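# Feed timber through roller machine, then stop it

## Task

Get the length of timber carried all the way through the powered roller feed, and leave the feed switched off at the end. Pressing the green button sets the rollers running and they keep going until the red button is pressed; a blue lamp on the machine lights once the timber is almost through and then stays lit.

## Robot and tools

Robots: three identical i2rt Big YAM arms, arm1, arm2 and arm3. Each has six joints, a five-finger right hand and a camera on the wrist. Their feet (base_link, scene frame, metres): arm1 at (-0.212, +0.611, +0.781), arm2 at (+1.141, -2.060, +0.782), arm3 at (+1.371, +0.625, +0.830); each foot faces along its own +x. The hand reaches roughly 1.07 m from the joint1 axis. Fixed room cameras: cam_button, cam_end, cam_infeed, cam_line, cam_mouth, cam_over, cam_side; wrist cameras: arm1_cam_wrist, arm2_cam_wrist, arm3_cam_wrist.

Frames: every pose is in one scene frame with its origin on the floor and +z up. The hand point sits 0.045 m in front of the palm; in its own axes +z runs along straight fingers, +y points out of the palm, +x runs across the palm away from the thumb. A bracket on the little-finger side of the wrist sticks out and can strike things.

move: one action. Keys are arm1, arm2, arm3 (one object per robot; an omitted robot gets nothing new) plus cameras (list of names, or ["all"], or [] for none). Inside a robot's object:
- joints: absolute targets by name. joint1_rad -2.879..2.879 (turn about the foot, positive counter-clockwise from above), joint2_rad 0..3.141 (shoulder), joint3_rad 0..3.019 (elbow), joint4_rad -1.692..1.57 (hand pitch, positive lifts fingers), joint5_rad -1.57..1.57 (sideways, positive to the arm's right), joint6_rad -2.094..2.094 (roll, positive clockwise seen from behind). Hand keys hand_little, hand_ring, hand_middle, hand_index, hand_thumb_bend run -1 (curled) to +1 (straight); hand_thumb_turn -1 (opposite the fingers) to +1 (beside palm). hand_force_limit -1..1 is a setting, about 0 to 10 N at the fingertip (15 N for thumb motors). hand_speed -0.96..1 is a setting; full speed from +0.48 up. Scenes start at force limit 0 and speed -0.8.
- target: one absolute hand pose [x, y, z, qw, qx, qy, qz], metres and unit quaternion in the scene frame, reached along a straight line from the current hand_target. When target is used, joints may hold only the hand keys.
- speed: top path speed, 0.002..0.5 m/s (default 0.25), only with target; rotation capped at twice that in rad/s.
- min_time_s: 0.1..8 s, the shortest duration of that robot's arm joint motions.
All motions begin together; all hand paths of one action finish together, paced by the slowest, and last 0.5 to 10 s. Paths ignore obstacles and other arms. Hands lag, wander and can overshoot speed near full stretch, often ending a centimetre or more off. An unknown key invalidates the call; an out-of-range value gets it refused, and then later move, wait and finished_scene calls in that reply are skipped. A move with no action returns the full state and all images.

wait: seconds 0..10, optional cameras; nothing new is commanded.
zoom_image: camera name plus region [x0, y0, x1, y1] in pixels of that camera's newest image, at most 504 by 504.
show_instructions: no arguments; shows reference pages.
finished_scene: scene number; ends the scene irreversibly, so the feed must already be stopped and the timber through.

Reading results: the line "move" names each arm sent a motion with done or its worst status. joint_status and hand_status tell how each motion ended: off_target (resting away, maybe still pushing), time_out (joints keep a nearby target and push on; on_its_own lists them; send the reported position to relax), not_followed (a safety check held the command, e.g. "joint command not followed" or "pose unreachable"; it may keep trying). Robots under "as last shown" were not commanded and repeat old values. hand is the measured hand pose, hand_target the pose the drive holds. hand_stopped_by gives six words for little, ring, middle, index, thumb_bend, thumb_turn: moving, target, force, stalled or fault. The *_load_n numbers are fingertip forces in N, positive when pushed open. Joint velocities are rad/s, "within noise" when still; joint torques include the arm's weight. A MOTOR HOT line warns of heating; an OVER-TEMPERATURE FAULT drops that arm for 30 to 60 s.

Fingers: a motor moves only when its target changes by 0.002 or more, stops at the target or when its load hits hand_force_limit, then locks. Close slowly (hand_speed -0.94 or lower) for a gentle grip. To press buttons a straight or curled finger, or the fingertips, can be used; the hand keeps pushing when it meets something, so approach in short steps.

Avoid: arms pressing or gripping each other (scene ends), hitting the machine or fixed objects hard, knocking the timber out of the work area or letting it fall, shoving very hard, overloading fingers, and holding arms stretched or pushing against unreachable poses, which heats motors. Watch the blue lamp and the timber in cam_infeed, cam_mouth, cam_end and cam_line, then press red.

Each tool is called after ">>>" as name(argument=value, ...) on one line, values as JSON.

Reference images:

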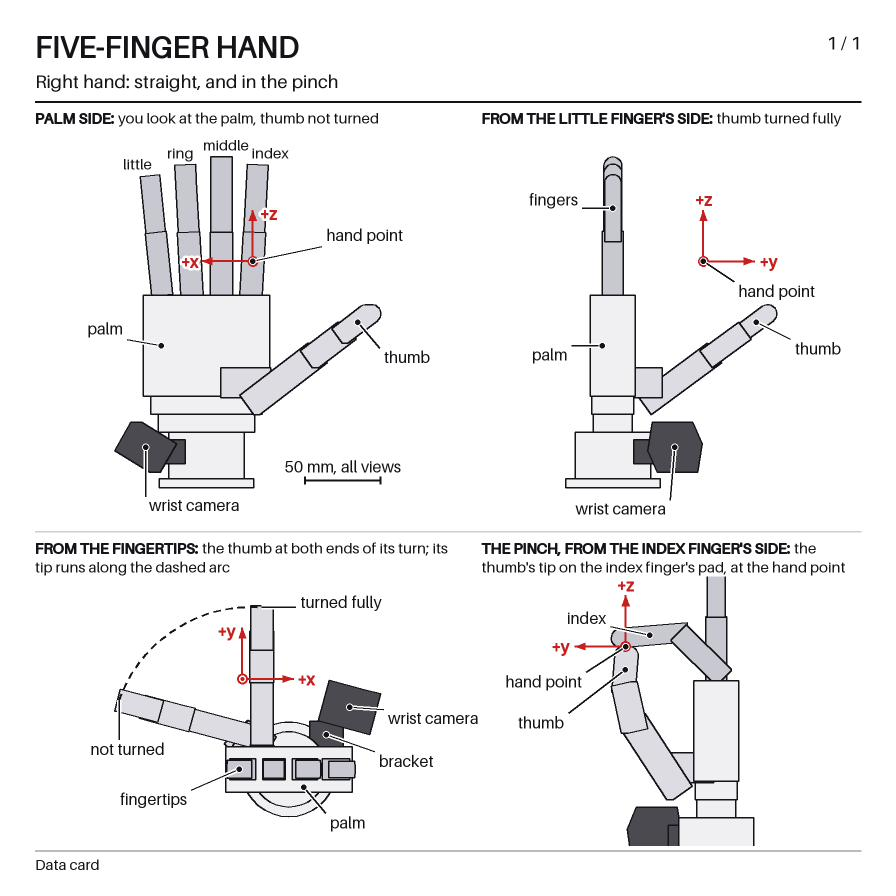

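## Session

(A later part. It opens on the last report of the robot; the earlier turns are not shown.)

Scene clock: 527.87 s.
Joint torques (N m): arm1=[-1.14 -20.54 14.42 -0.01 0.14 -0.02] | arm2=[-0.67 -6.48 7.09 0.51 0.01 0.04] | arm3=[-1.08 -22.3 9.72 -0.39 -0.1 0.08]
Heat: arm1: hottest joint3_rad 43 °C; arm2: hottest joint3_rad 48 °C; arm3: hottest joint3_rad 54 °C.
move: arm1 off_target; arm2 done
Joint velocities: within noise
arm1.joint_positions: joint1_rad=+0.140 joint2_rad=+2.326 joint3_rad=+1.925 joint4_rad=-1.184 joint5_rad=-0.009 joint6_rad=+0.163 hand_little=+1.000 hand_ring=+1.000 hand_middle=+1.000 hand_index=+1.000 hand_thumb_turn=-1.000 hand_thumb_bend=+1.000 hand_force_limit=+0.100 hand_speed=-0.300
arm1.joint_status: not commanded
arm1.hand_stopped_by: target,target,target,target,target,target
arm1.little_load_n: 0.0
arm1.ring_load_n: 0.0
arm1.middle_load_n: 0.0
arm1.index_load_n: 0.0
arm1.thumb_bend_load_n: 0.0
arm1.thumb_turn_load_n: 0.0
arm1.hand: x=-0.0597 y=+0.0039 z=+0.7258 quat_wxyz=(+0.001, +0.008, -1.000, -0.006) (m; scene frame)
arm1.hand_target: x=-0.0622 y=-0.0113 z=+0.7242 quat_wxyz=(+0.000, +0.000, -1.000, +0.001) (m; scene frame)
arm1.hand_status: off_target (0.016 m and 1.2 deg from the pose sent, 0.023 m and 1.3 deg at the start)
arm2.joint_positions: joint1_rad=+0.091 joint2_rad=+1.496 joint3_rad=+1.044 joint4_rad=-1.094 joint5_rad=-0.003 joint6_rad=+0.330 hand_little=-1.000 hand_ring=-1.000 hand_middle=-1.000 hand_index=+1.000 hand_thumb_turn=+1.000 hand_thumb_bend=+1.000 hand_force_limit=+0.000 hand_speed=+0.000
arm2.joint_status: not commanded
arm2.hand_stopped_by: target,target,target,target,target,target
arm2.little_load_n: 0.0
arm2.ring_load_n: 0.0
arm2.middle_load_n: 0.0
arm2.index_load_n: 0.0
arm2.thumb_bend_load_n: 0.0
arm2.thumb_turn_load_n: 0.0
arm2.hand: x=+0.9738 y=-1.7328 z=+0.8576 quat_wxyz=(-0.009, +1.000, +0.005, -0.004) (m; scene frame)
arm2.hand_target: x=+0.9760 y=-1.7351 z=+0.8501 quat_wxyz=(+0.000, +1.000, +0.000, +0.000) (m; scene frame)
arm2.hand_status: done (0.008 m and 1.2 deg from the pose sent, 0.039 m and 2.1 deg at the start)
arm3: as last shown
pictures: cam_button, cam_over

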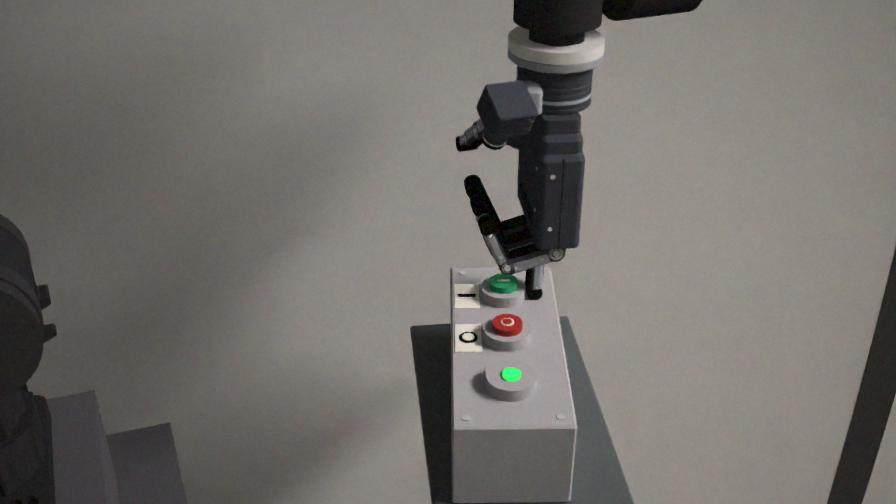

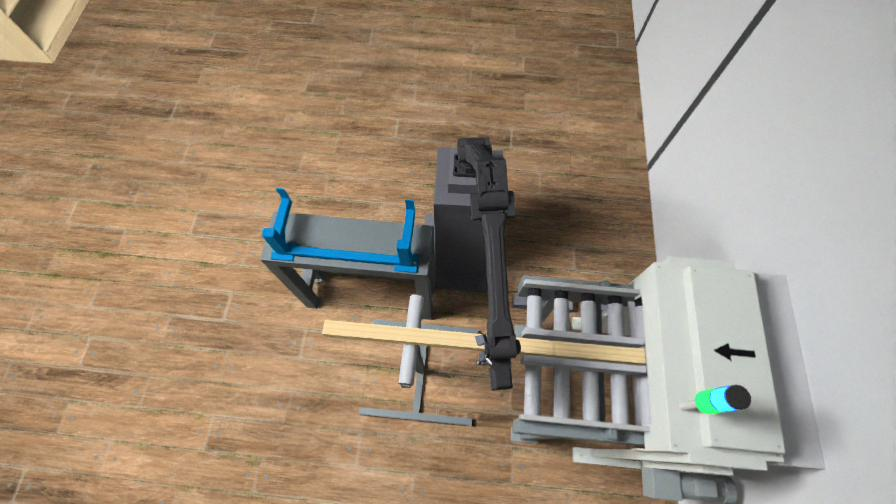

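>>> move(arm1={"joints": {"hand_little": 0.15, "hand_ring": 0.15, "hand_middle": 0.15, "hand_index": 0.15, "hand_force_limit": 0.0, "hand_speed": -0.5}}, arm2={"target": [0.983, -1.745, 0.900, 0, 1, 0, 0], "speed": 0.15}, cameras=["cam_over", "arm1_cam_wrist"])

Scene clock: 535.77 s.
Joint torques (N m): arm1=[-1.2 -20.6 14.38 0.08 0.13 -0.01] | arm2=[-0.79 -7.36 11 -0.24 -0.1 -0.13] | arm3=[-0.97 -22.24 9.77 -0.36 -0.09 0.08]
Heat: arm1: hottest joint3_rad 44 °C; arm2: hottest joint3_rad 47 °C; arm3: hottest joint3_rad 54 °C.
move: arm1 done; arm2 off_target
Joint velocities: within noise
arm1.joint_positions: joint1_rad=+0.140 joint2_rad=+2.326 joint3_rad=+1.925 joint4_rad=-1.186 joint5_rad=-0.009 joint6_rad=+0.163 hand_little=+0.150 hand_ring=+0.150 hand_middle=+0.150 hand_index=+0.150 hand_thumb_turn=-1.000 hand_thumb_bend=+1.000 hand_force_limit=+0.000 hand_speed=-0.500
arm1.joint_status: all done
arm1.hand_stopped_by: target,target,target,target,target,target
arm1.little_load_n: 0.0
arm1.ring_load_n: 0.5
arm1.middle_load_n: 0.0
arm1.index_load_n: 0.0
arm1.thumb_bend_load_n: 0.0
arm1.thumb_turn_load_n: 0.0
arm1.hand: x=-0.0598 y=+0.0043 z=+0.7259 quat_wxyz=(+0.001, +0.008, -1.000, -0.007) (m; scene frame)
arm1.hand_target: x=-0.0622 y=-0.0113 z=+0.7242 quat_wxyz=(+0.000, +0.000, -1.000, +0.001) (m; scene frame)
arm1.hand_status: not commanded
arm2.joint_positions: joint1_rad=+0.083 joint2_rad=+1.430 joint3_rad=+1.052 joint4_rad=-1.214 joint5_rad=+0.000 joint6_rad=+0.338 hand_little=-1.000 hand_ring=-1.000 hand_middle=-1.000 hand_index=+1.000 hand_thumb_turn=+1.000 hand_thumb_bend=+1.000 hand_force_limit=+0.000 hand_speed=+0.000
arm2.joint_status: not commanded
arm2.hand_stopped_by: target,target,target,target,target,target
arm2.little_load_n: 0.0
arm2.ring_load_n: 0.0
arm2.middle_load_n: 0.0
arm2.index_load_n: 0.0
arm2.thumb_bend_load_n: 0.0
arm2.thumb_turn_load_n: 0.0
arm2.hand: x=+0.9846 y=-1.7557 z=+0.8873 quat_wxyz=(+0.012, +1.000, -0.003, +0.005) (m; scene frame)
arm2.hand_target: x=+0.9831 y=-1.7452 z=+0.9000 quat_wxyz=(+0.000, +1.000, +0.000, +0.000) (m; scene frame)
arm2.hand_status: off_target (0.017 m and 1.5 deg from the pose sent, 0.045 m and 1.2 deg at the start)
arm3: as last shown
pictures: arm1_cam_wrist, cam_over
camera_calibration:
arm1_cam_wrist: T_world_to_cam=[[-0.325301, 0.945604, -0.00352846, -0.0271769], [0.811815, 0.281185, 0.511753, -0.321669], [0.484908, 0.163609, -0.859125, 0.762337], [0, 0, 0, 1]] pos_world=[-0.117369, -0.00857837, 0.819463]

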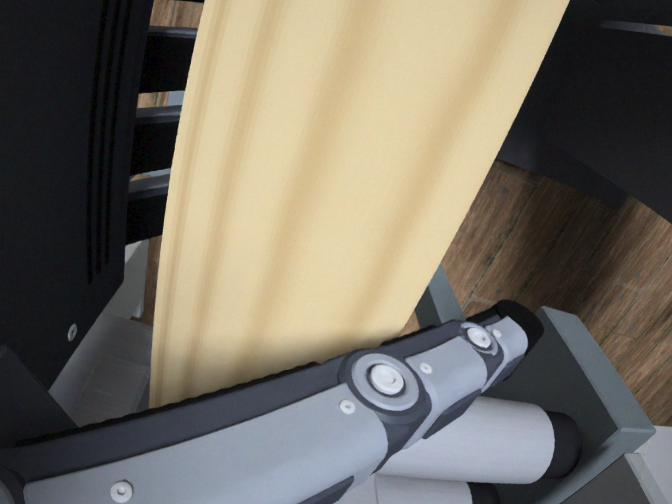

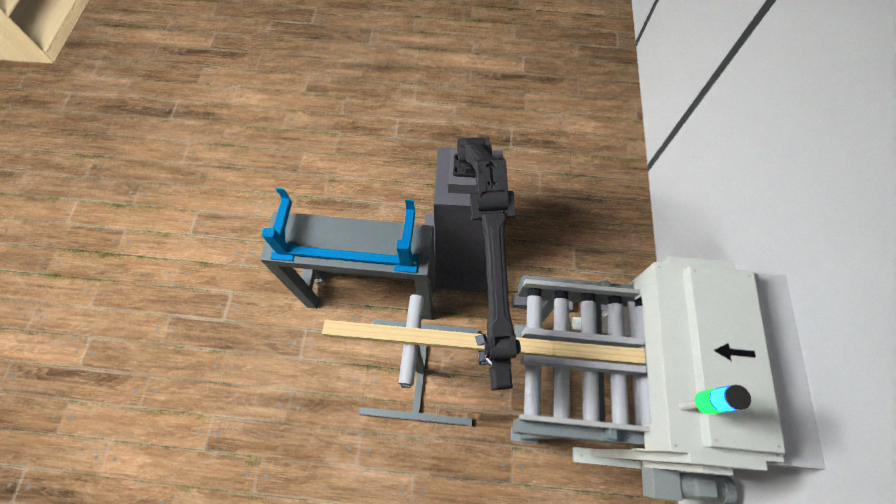

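>>> move(arm1={"joints": {"hand_little": -0.7, "hand_ring": -0.7, "hand_middle": -0.7, "hand_index": -0.7, "hand_thumb_bend": -0.5, "hand_force_limit": 0.2, "hand_speed": -0.85}}, arm2={"target": [1.039, -1.748, 0.895, 0, 1, 0, 0], "speed": 0.15}, cameras=["cam_button", "arm1_cam_wrist"])

Scene clock: 546.30 s.
Joint torques (N m): arm1=[-1.67 -20.95 14.32 0.34 0.25 -0.01] | arm2=[-0.21 -7.71 8.4 0.38 -0.11 -0.13] | arm3=[-1.03 -22.53 9.74 -0.38 -0.09 0.08]
Heat: arm1: hottest joint3_rad 44 °C; arm2: hottest joint3_rad 46 °C; arm3: hottest joint3_rad 54 °C.
move: arm1 off_target; arm2 moving
Joint velocities: within noise
arm1.joint_positions: joint1_rad=+0.140 joint2_rad=+2.327 joint3_rad=+1.925 joint4_rad=-1.193 joint5_rad=-0.012 joint6_rad=+0.163 hand_little=-0.237 hand_ring=-0.222 hand_middle=-0.209 hand_index=-0.222 hand_thumb_turn=-1.000 hand_thumb_bend=+0.814 hand_force_limit=+0.200 hand_speed=-0.850
arm1.joint_status: hand_little off_target (ended at -0.237, target -0.700); hand_ring off_target (ended at -0.222, target -0.700); hand_middle off_target (ended at -0.209, target -0.700); hand_index off_target (ended at -0.222, target -0.700); hand_thumb_bend off_target (ended at +0.814, target -0.500); the others done
arm1.hand_stopped_by: force,force,force,force,force,target
arm1.little_load_n: 5.0
arm1.ring_load_n: 7.0
arm1.middle_load_n: 2.0
arm1.index_load_n: 7.5
arm1.thumb_bend_load_n: 9.5
arm1.thumb_turn_load_n: 2.0
arm1.hand: x=-0.0596 y=+0.0065 z=+0.7255 quat_wxyz=(+0.000, +0.008, -1.000, -0.011) (m; scene frame)
arm1.hand_target: x=-0.0622 y=-0.0113 z=+0.7241 quat_wxyz=(+0.000, +0.000, -1.000, +0.001) (m; scene frame)
arm1.hand_status: not commanded
arm2.joint_positions: joint1_rad=-0.063 joint2_rad=+1.402 joint3_rad=+1.027 joint4_rad=-1.214 joint5_rad=+0.000 joint6_rad=+0.199 hand_little=-1.000 hand_ring=-1.000 hand_middle=-1.000 hand_index=+1.000 hand_thumb_turn=+1.000 hand_thumb_bend=+1.000 hand_force_limit=+0.000 hand_speed=+0.000
arm2.joint_status: not commanded
arm2.hand_stopped_by: target,target,target,target,target,target
arm2.little_load_n: 0.0
arm2.ring_load_n: 0.0
arm2.middle_load_n: 0.0
arm2.index_load_n: 0.0
arm2.thumb_bend_load_n: 0.0
arm2.thumb_turn_load_n: 0.0
arm2.hand: x=+1.0402 y=-1.7503 z=+0.8889 quat_wxyz=(+0.011, +1.000, -0.007, +0.003) (m; scene frame)
arm2.hand_target: x=+1.0391 y=-1.7481 z=+0.8949 quat_wxyz=(+0.000, +1.000, +0.000, +0.000) (m; scene frame)
arm2.hand_status: moving (0.007 m and 1.5 deg from the pose sent, 0.055 m and 1.6 deg at the start)
arm3: as last shown
pictures: arm1_cam_wrist, cam_button
camera_calibration:
arm1_cam_wrist: T_world_to_cam=[[-0.325241, 0.945621, 0.00431234, -0.0348185], [0.811067, 0.276612, 0.515418, -0.324953], [0.486197, 0.171133, -0.856928, 0.759974], [0, 0, 0, 1]] pos_world=[-0.117263, -0.00724557, 0.81888]

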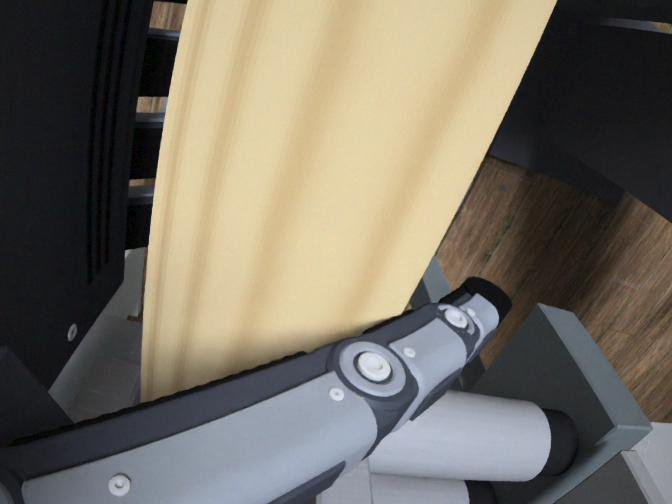

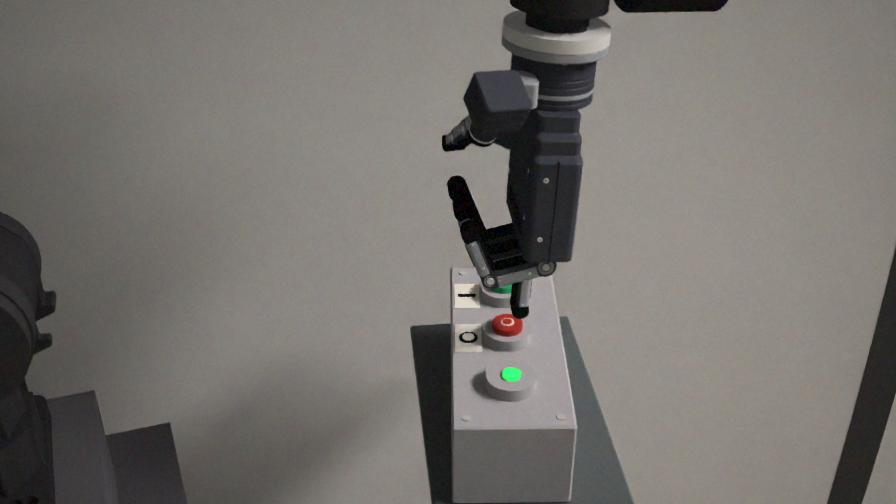

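>>> move(arm1={"target": [-0.255, -0.004, 0.729, 0, 0, 1, 0], "speed": 0.08}, arm2={"target": [1.039, -1.758, 0.893, 0, 1, 0, 0], "speed": 0.1}, cameras=["cam_over", "cam_button", "cam_side"])

>>> zoom_image(camera="cam_button", region=[430, 210, 600, 380])

Scene clock: 555.30 s.
Joint torques (N m): arm1=[-0.67 -24.35 9.59 0.62 0.19 -0.25] | arm2=[0.32 -7.53 8.29 0.57 -0.11 -0.09] | arm3=[-0.97 -22.36 9.72 -0.32 -0.1 0.08]
Heat: arm1: hottest joint3_rad 45 °C; arm2: hottest joint3_rad 45 °C; arm3: hottest joint3_rad 54 °C.
move: arm1 done; arm2 done
Joint velocities: within noise
arm1.joint_positions: joint1_rad=-0.150 joint2_rad=+2.325 joint3_rad=+1.914 joint4_rad=-1.178 joint5_rad=-0.010 joint6_rad=-0.097 hand_little=-0.237 hand_ring=-0.222 hand_middle=-0.209 hand_index=-0.222 hand_thumb_turn=-1.000 hand_thumb_bend=+0.814 hand_force_limit=+0.200 hand_speed=-0.850
arm1.joint_status: not commanded
arm1.hand_stopped_by: force,force,force,force,force,target
arm1.little_load_n: 1.5
arm1.ring_load_n: 3.5
arm1.middle_load_n: 0.0
arm1.index_load_n: 6.5
arm1.thumb_bend_load_n: 4.5
arm1.thumb_turn_load_n: 0.0
arm1.hand: x=-0.2533 y=-0.0012 z=+0.7244 quat_wxyz=(-0.002, -0.006, -1.000, -0.007) (m; scene frame)
arm1.hand_target: x=-0.2549 y=-0.0041 z=+0.7291 quat_wxyz=(+0.000, +0.000, -1.000, +0.000) (m; scene frame)
arm1.hand_status: done (0.006 m and 1.1 deg from the pose sent, 0.196 m and 1.6 deg at the start)
arm2.joint_positions: joint1_rad=-0.063 joint2_rad=+1.380 joint3_rad=+0.999 joint4_rad=-1.214 joint5_rad=+0.000 joint6_rad=+0.199 hand_little=-1.000 hand_ring=-1.000 hand_middle=-1.000 hand_index=+1.000 hand_thumb_turn=+1.000 hand_thumb_bend=+1.000 hand_force_limit=+0.000 hand_speed=+0.000
arm2.joint_status: not commanded
arm2.hand_stopped_by: target,target,target,target,target,target
arm2.little_load_n: 0.0
arm2.ring_load_n: 0.0
arm2.middle_load_n: 0.0
arm2.index_load_n: 0.0
arm2.thumb_bend_load_n: 0.0
arm2.thumb_turn_load_n: 0.0
arm2.hand: x=+1.0422 y=-1.7610 z=+0.8872 quat_wxyz=(+0.014, +1.000, -0.007, +0.004) (m; scene frame)
arm2.hand_target: x=+1.0391 y=-1.7580 z=+0.8931 quat_wxyz=(+0.000, +1.000, +0.000, +0.000) (m; scene frame)
arm2.hand_status: done (0.007 m and 1.8 deg from the pose sent, 0.009 m and 1.5 deg at the start)
arm3: as last shown
arm3.thumb_bend_load_n: -0.5
pictures: cam_button, cam_over, cam_side

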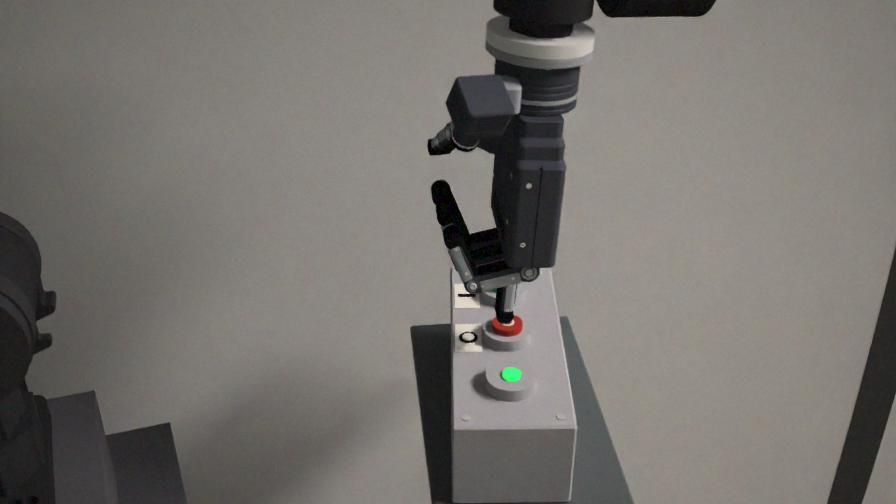

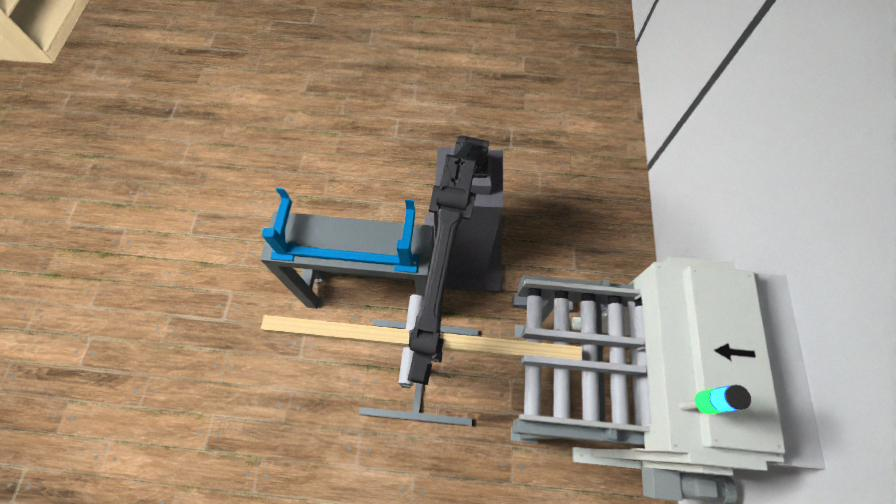

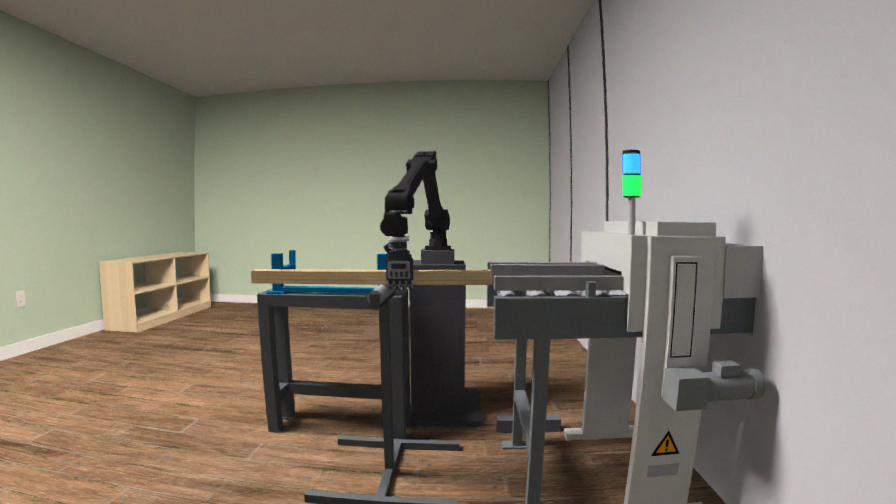

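Scaled by 2.965 from the camera's 896x504 image, which has a finer 1280x720 frame.

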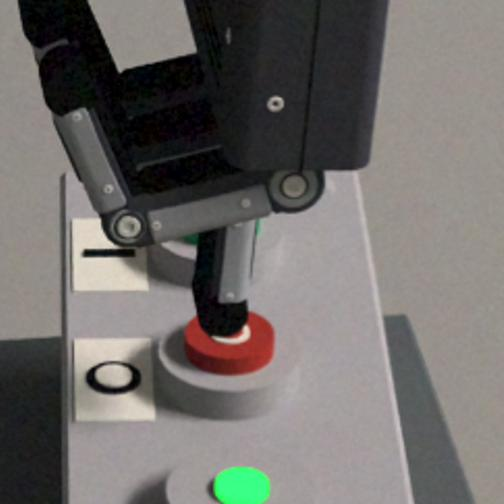

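>>> move(arm1={"joints": {"hand_little": 1, "hand_ring": 1, "hand_middle": 1, "hand_index": 1, "hand_thumb_bend": 1, "hand_speed": -0.5}}, arm2={"target": [1.039, -1.756, 0.850, 0, 1, 0, 0], "speed": 0.08}, cameras=["cam_over", "cam_button"])

Scene clock: 563.33 s.
Joint torques (N m): arm1=[-0.32 -24.29 9.57 0.69 0.2 -0.21] | arm2=[0.15 -3.66 6.64 2.36 0.03 -0.01] | arm3=[-0.97 -22.42 9.7 -0.32 -0.08 0.07]
Heat: arm1: hottest joint3_rad 45 °C; arm2: hottest joint3_rad 45 °C; arm3: hottest joint2_rad 54 °C.
move: arm1 done; arm2 off_target
Joint velocities: within noise
arm1.joint_positions: joint1_rad=-0.150 joint2_rad=+2.325 joint3_rad=+1.914 joint4_rad=-1.178 joint5_rad=-0.010 joint6_rad=-0.098 hand_little=+1.000 hand_ring=+1.000 hand_middle=+1.000 hand_index=+1.000 hand_thumb_turn=-1.000 hand_thumb_bend=+1.000 hand_force_limit=+0.200 hand_speed=-0.500
arm1.joint_status: all done
arm1.hand_stopped_by: target,target,target,target,target,target
arm1.little_load_n: 0.0
arm1.ring_load_n: 0.0
arm1.middle_load_n: 0.0
arm1.index_load_n: 0.0
arm1.thumb_bend_load_n: 0.0
arm1.thumb_turn_load_n: 0.0
arm1.hand: x=-0.2533 y=-0.0012 z=+0.7244 quat_wxyz=(-0.002, -0.006, -1.000, -0.007) (m; scene frame)
arm1.hand_target: x=-0.2549 y=-0.0040 z=+0.7290 quat_wxyz=(+0.000, +0.000, -1.000, +0.000) (m; scene frame)
arm1.hand_status: not commanded
arm2.joint_positions: joint1_rad=-0.063 joint2_rad=+1.384 joint3_rad=+0.948 joint4_rad=-1.133 joint5_rad=-0.004 joint6_rad=+0.192 hand_little=-1.000 hand_ring=-1.000 hand_middle=-1.000 hand_index=+0.999 hand_thumb_turn=+1.000 hand_thumb_bend=+1.000 hand_force_limit=+0.000 hand_speed=+0.000
arm2.joint_status: not commanded
arm2.hand_stopped_by: target,target,target,target,target,target
arm2.little_load_n: 0.0
arm2.ring_load_n: 0.0
arm2.middle_load_n: 0.0
arm2.index_load_n: -4.0
arm2.thumb_bend_load_n: 0.0
arm2.thumb_turn_load_n: 0.0
arm2.hand: x=+1.0420 y=-1.7615 z=+0.8666 quat_wxyz=(+0.001, +1.000, -0.003, -0.001) (m; scene frame)
arm2.hand_target: x=+1.0393 y=-1.7568 z=+0.8508 quat_wxyz=(+0.000, +1.000, +0.000, +0.000) (m; scene frame)
arm2.hand_status: off_target (0.018 m and 0.4 deg from the pose sent, 0.038 m and 1.8 deg at the start)
arm3: as last shown
arm3.thumb_bend_load_n: 0.0
pictures: cam_button, cam_over

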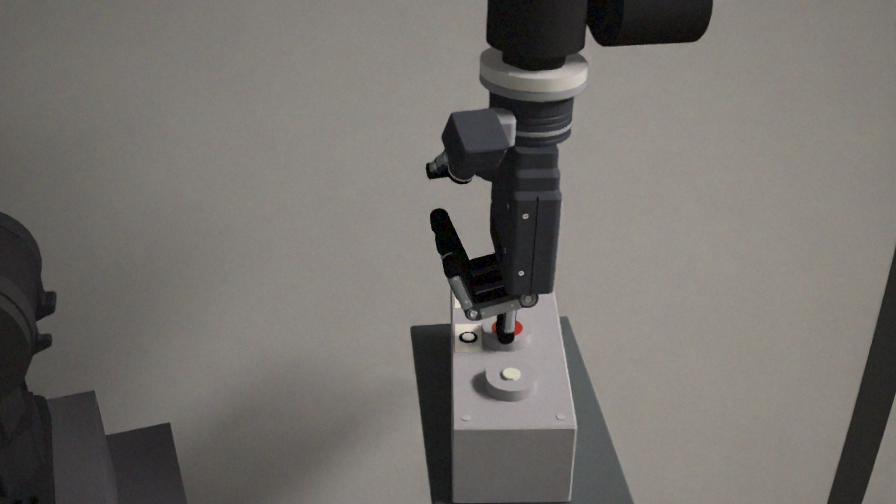

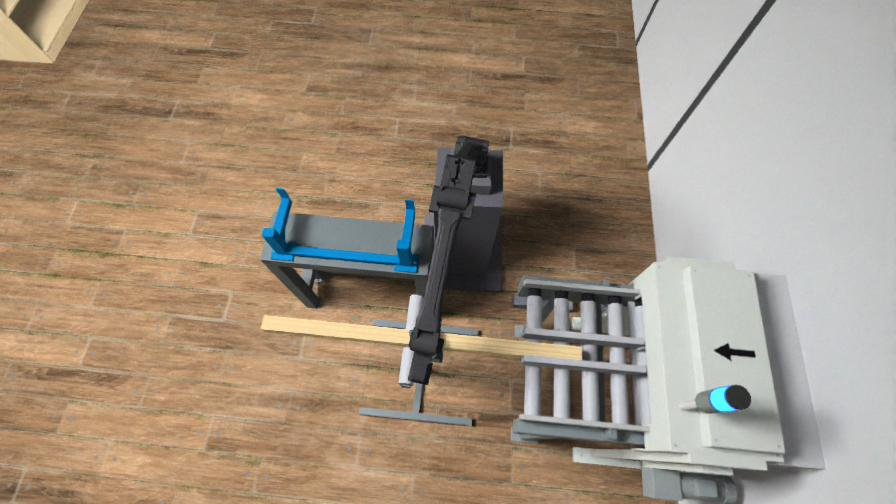

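>>> move(arm1={"target": [-0.253, -0.025, 0.90, 0, 0, 1, 0], "speed": 0.15}, arm2={"target": [1.039, -1.756, 0.91, 0, 1, 0, 0], "speed": 0.15}, cameras=["cam_over", "cam_side", "cam_button"])

Scene clock: 602.90 s.
Joint torques (N m): arm1=[-0.21 -22.83 15.01 -0.09 0.19 -0.18] | arm2=[0.09 -6.95 11.59 -0.28 0.03 -0.01] | arm3=[-1.08 -22.42 9.66 -0.28 -0.08 0.08]
Heat: arm1: hottest joint3_rad 44 °C; arm2: hottest joint3_rad 43 °C; arm3: hottest joint3_rad 55 °C.
move: arm1 off_target; arm2 off_target
Joint velocities: within noise
arm1.joint_positions: joint1_rad=-0.150 joint2_rad=+2.264 joint3_rad=+2.247 joint4_rad=-1.587 joint5_rad=-0.010 joint6_rad=-0.099 hand_little=+1.000 hand_ring=+1.000 hand_middle=+1.000 hand_index=+1.000 hand_thumb_turn=-1.000 hand_thumb_bend=+1.000 hand_force_limit=+0.200 hand_speed=-0.500
arm1.joint_status: not commanded
arm1.hand_stopped_by: target,target,target,target,target,target
arm1.little_load_n: 0.0
arm1.ring_load_n: 0.0
arm1.middle_load_n: 0.0
arm1.index_load_n: 0.0
arm1.thumb_bend_load_n: 0.0
arm1.thumb_turn_load_n: 0.0
arm1.hand: x=-0.2535 y=-0.0139 z=+0.8901 quat_wxyz=(-0.002, -0.006, -1.000, -0.014) (m; scene frame)
arm1.hand_target: x=-0.2528 y=-0.0244 z=+0.8999 quat_wxyz=(+0.000, +0.000, -1.000, +0.001) (m; scene frame)
arm1.hand_status: off_target (0.015 m and 1.8 deg from the pose sent, 0.177 m and 1.1 deg at the start)
arm2.joint_positions: joint1_rad=-0.062 joint2_rad=+1.364 joint3_rad=+0.998 joint4_rad=-1.241 joint5_rad=-0.004 joint6_rad=+0.191 hand_little=-1.000 hand_ring=-1.000 hand_middle=-1.000 hand_index=+1.000 hand_thumb_turn=+1.000 hand_thumb_bend=+1.000 hand_force_limit=+0.000 hand_speed=+0.000
arm2.joint_status: not commanded
arm2.hand_stopped_by: target,target,target,target,target,target
arm2.little_load_n: -0.5
arm2.ring_load_n: 0.0
arm2.middle_load_n: 0.0
arm2.index_load_n: 0.0
arm2.thumb_bend_load_n: 0.0
arm2.thumb_turn_load_n: 0.0
arm2.hand: x=+1.0431 y=-1.7689 z=+0.8933 quat_wxyz=(+0.020, +1.000, -0.002, +0.003) (m; scene frame)
arm2.hand_target: x=+1.0391 y=-1.7566 z=+0.9098 quat_wxyz=(+0.000, +1.000, +0.000, +0.000) (m; scene frame)
arm2.hand_status: off_target (0.021 m and 2.3 deg from the pose sent, 0.044 m and 0.4 deg at the start)
arm3.joint_positions: joint1_rad=+0.172 joint2_rad=+2.230 joint3_rad=+2.095 joint4_rad=-1.454 joint5_rad=-0.005 joint6_rad=+0.035 hand_little=+1.000 hand_ring=+1.000 hand_middle=+1.000 hand_index=+1.000 hand_thumb_turn=-1.000 hand_thumb_bend=+1.000 hand_force_limit=+0.100 hand_speed=-0.500
arm3.joint_status: not commanded
arm3.hand_stopped_by: target,target,target,target,target,target
arm3.little_load_n: 0.0
arm3.ring_load_n: 0.0
arm3.middle_load_n: 0.0
arm3.index_load_n: 0.0
arm3.thumb_bend_load_n: 0.0
arm3.thumb_turn_load_n: 0.0
arm3.hand: x=+1.4576 y=+0.0084 z=+0.9025 quat_wxyz=(+0.002, +0.025, -1.000, -0.006) (m; scene frame)
arm3.hand_target: x=+1.4599 y=-0.0029 z=+0.9301 quat_wxyz=(+0.000, +0.024, -1.000, +0.020) (m; scene frame)
arm3.hand_status: not commanded
pictures: cam_button, cam_over, cam_side

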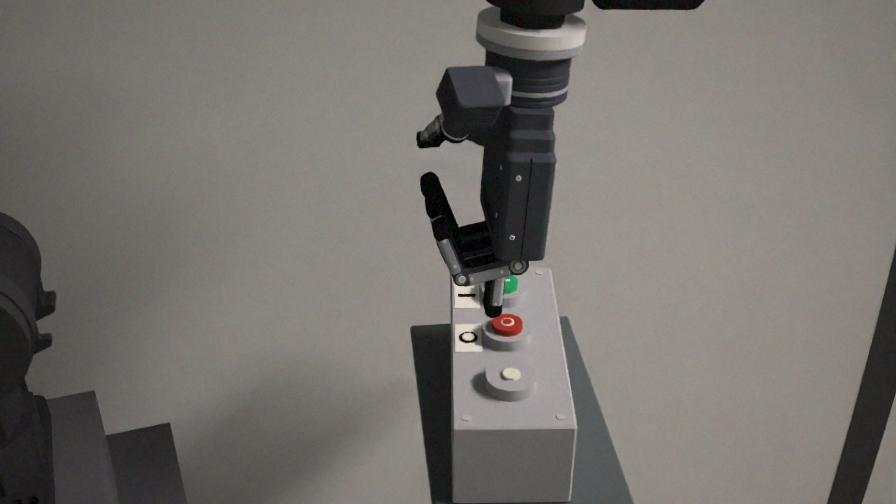

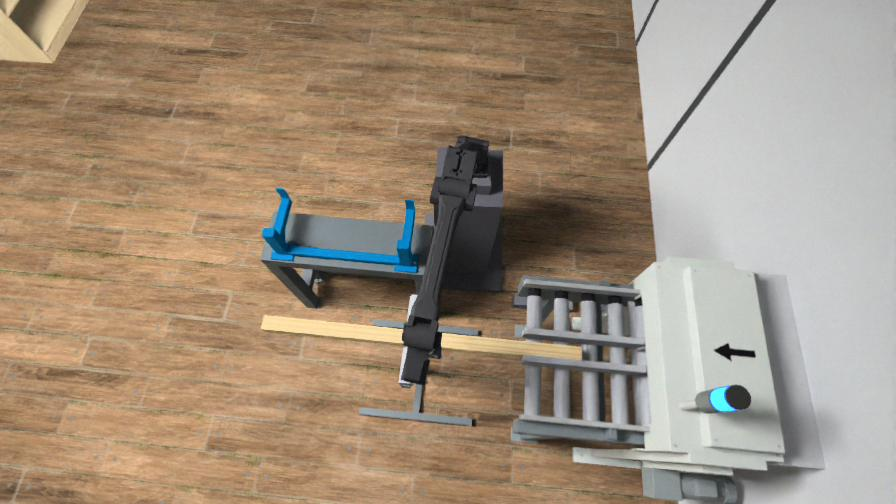

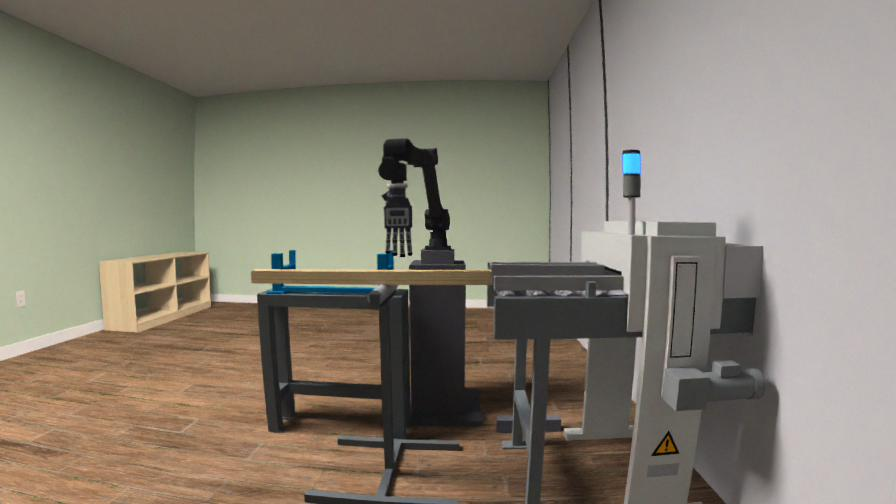

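Timber is stable and released, the feed is stopped and the blue light is on.

>>> finished_scene(scene=2)

The scene is finished: the task was done.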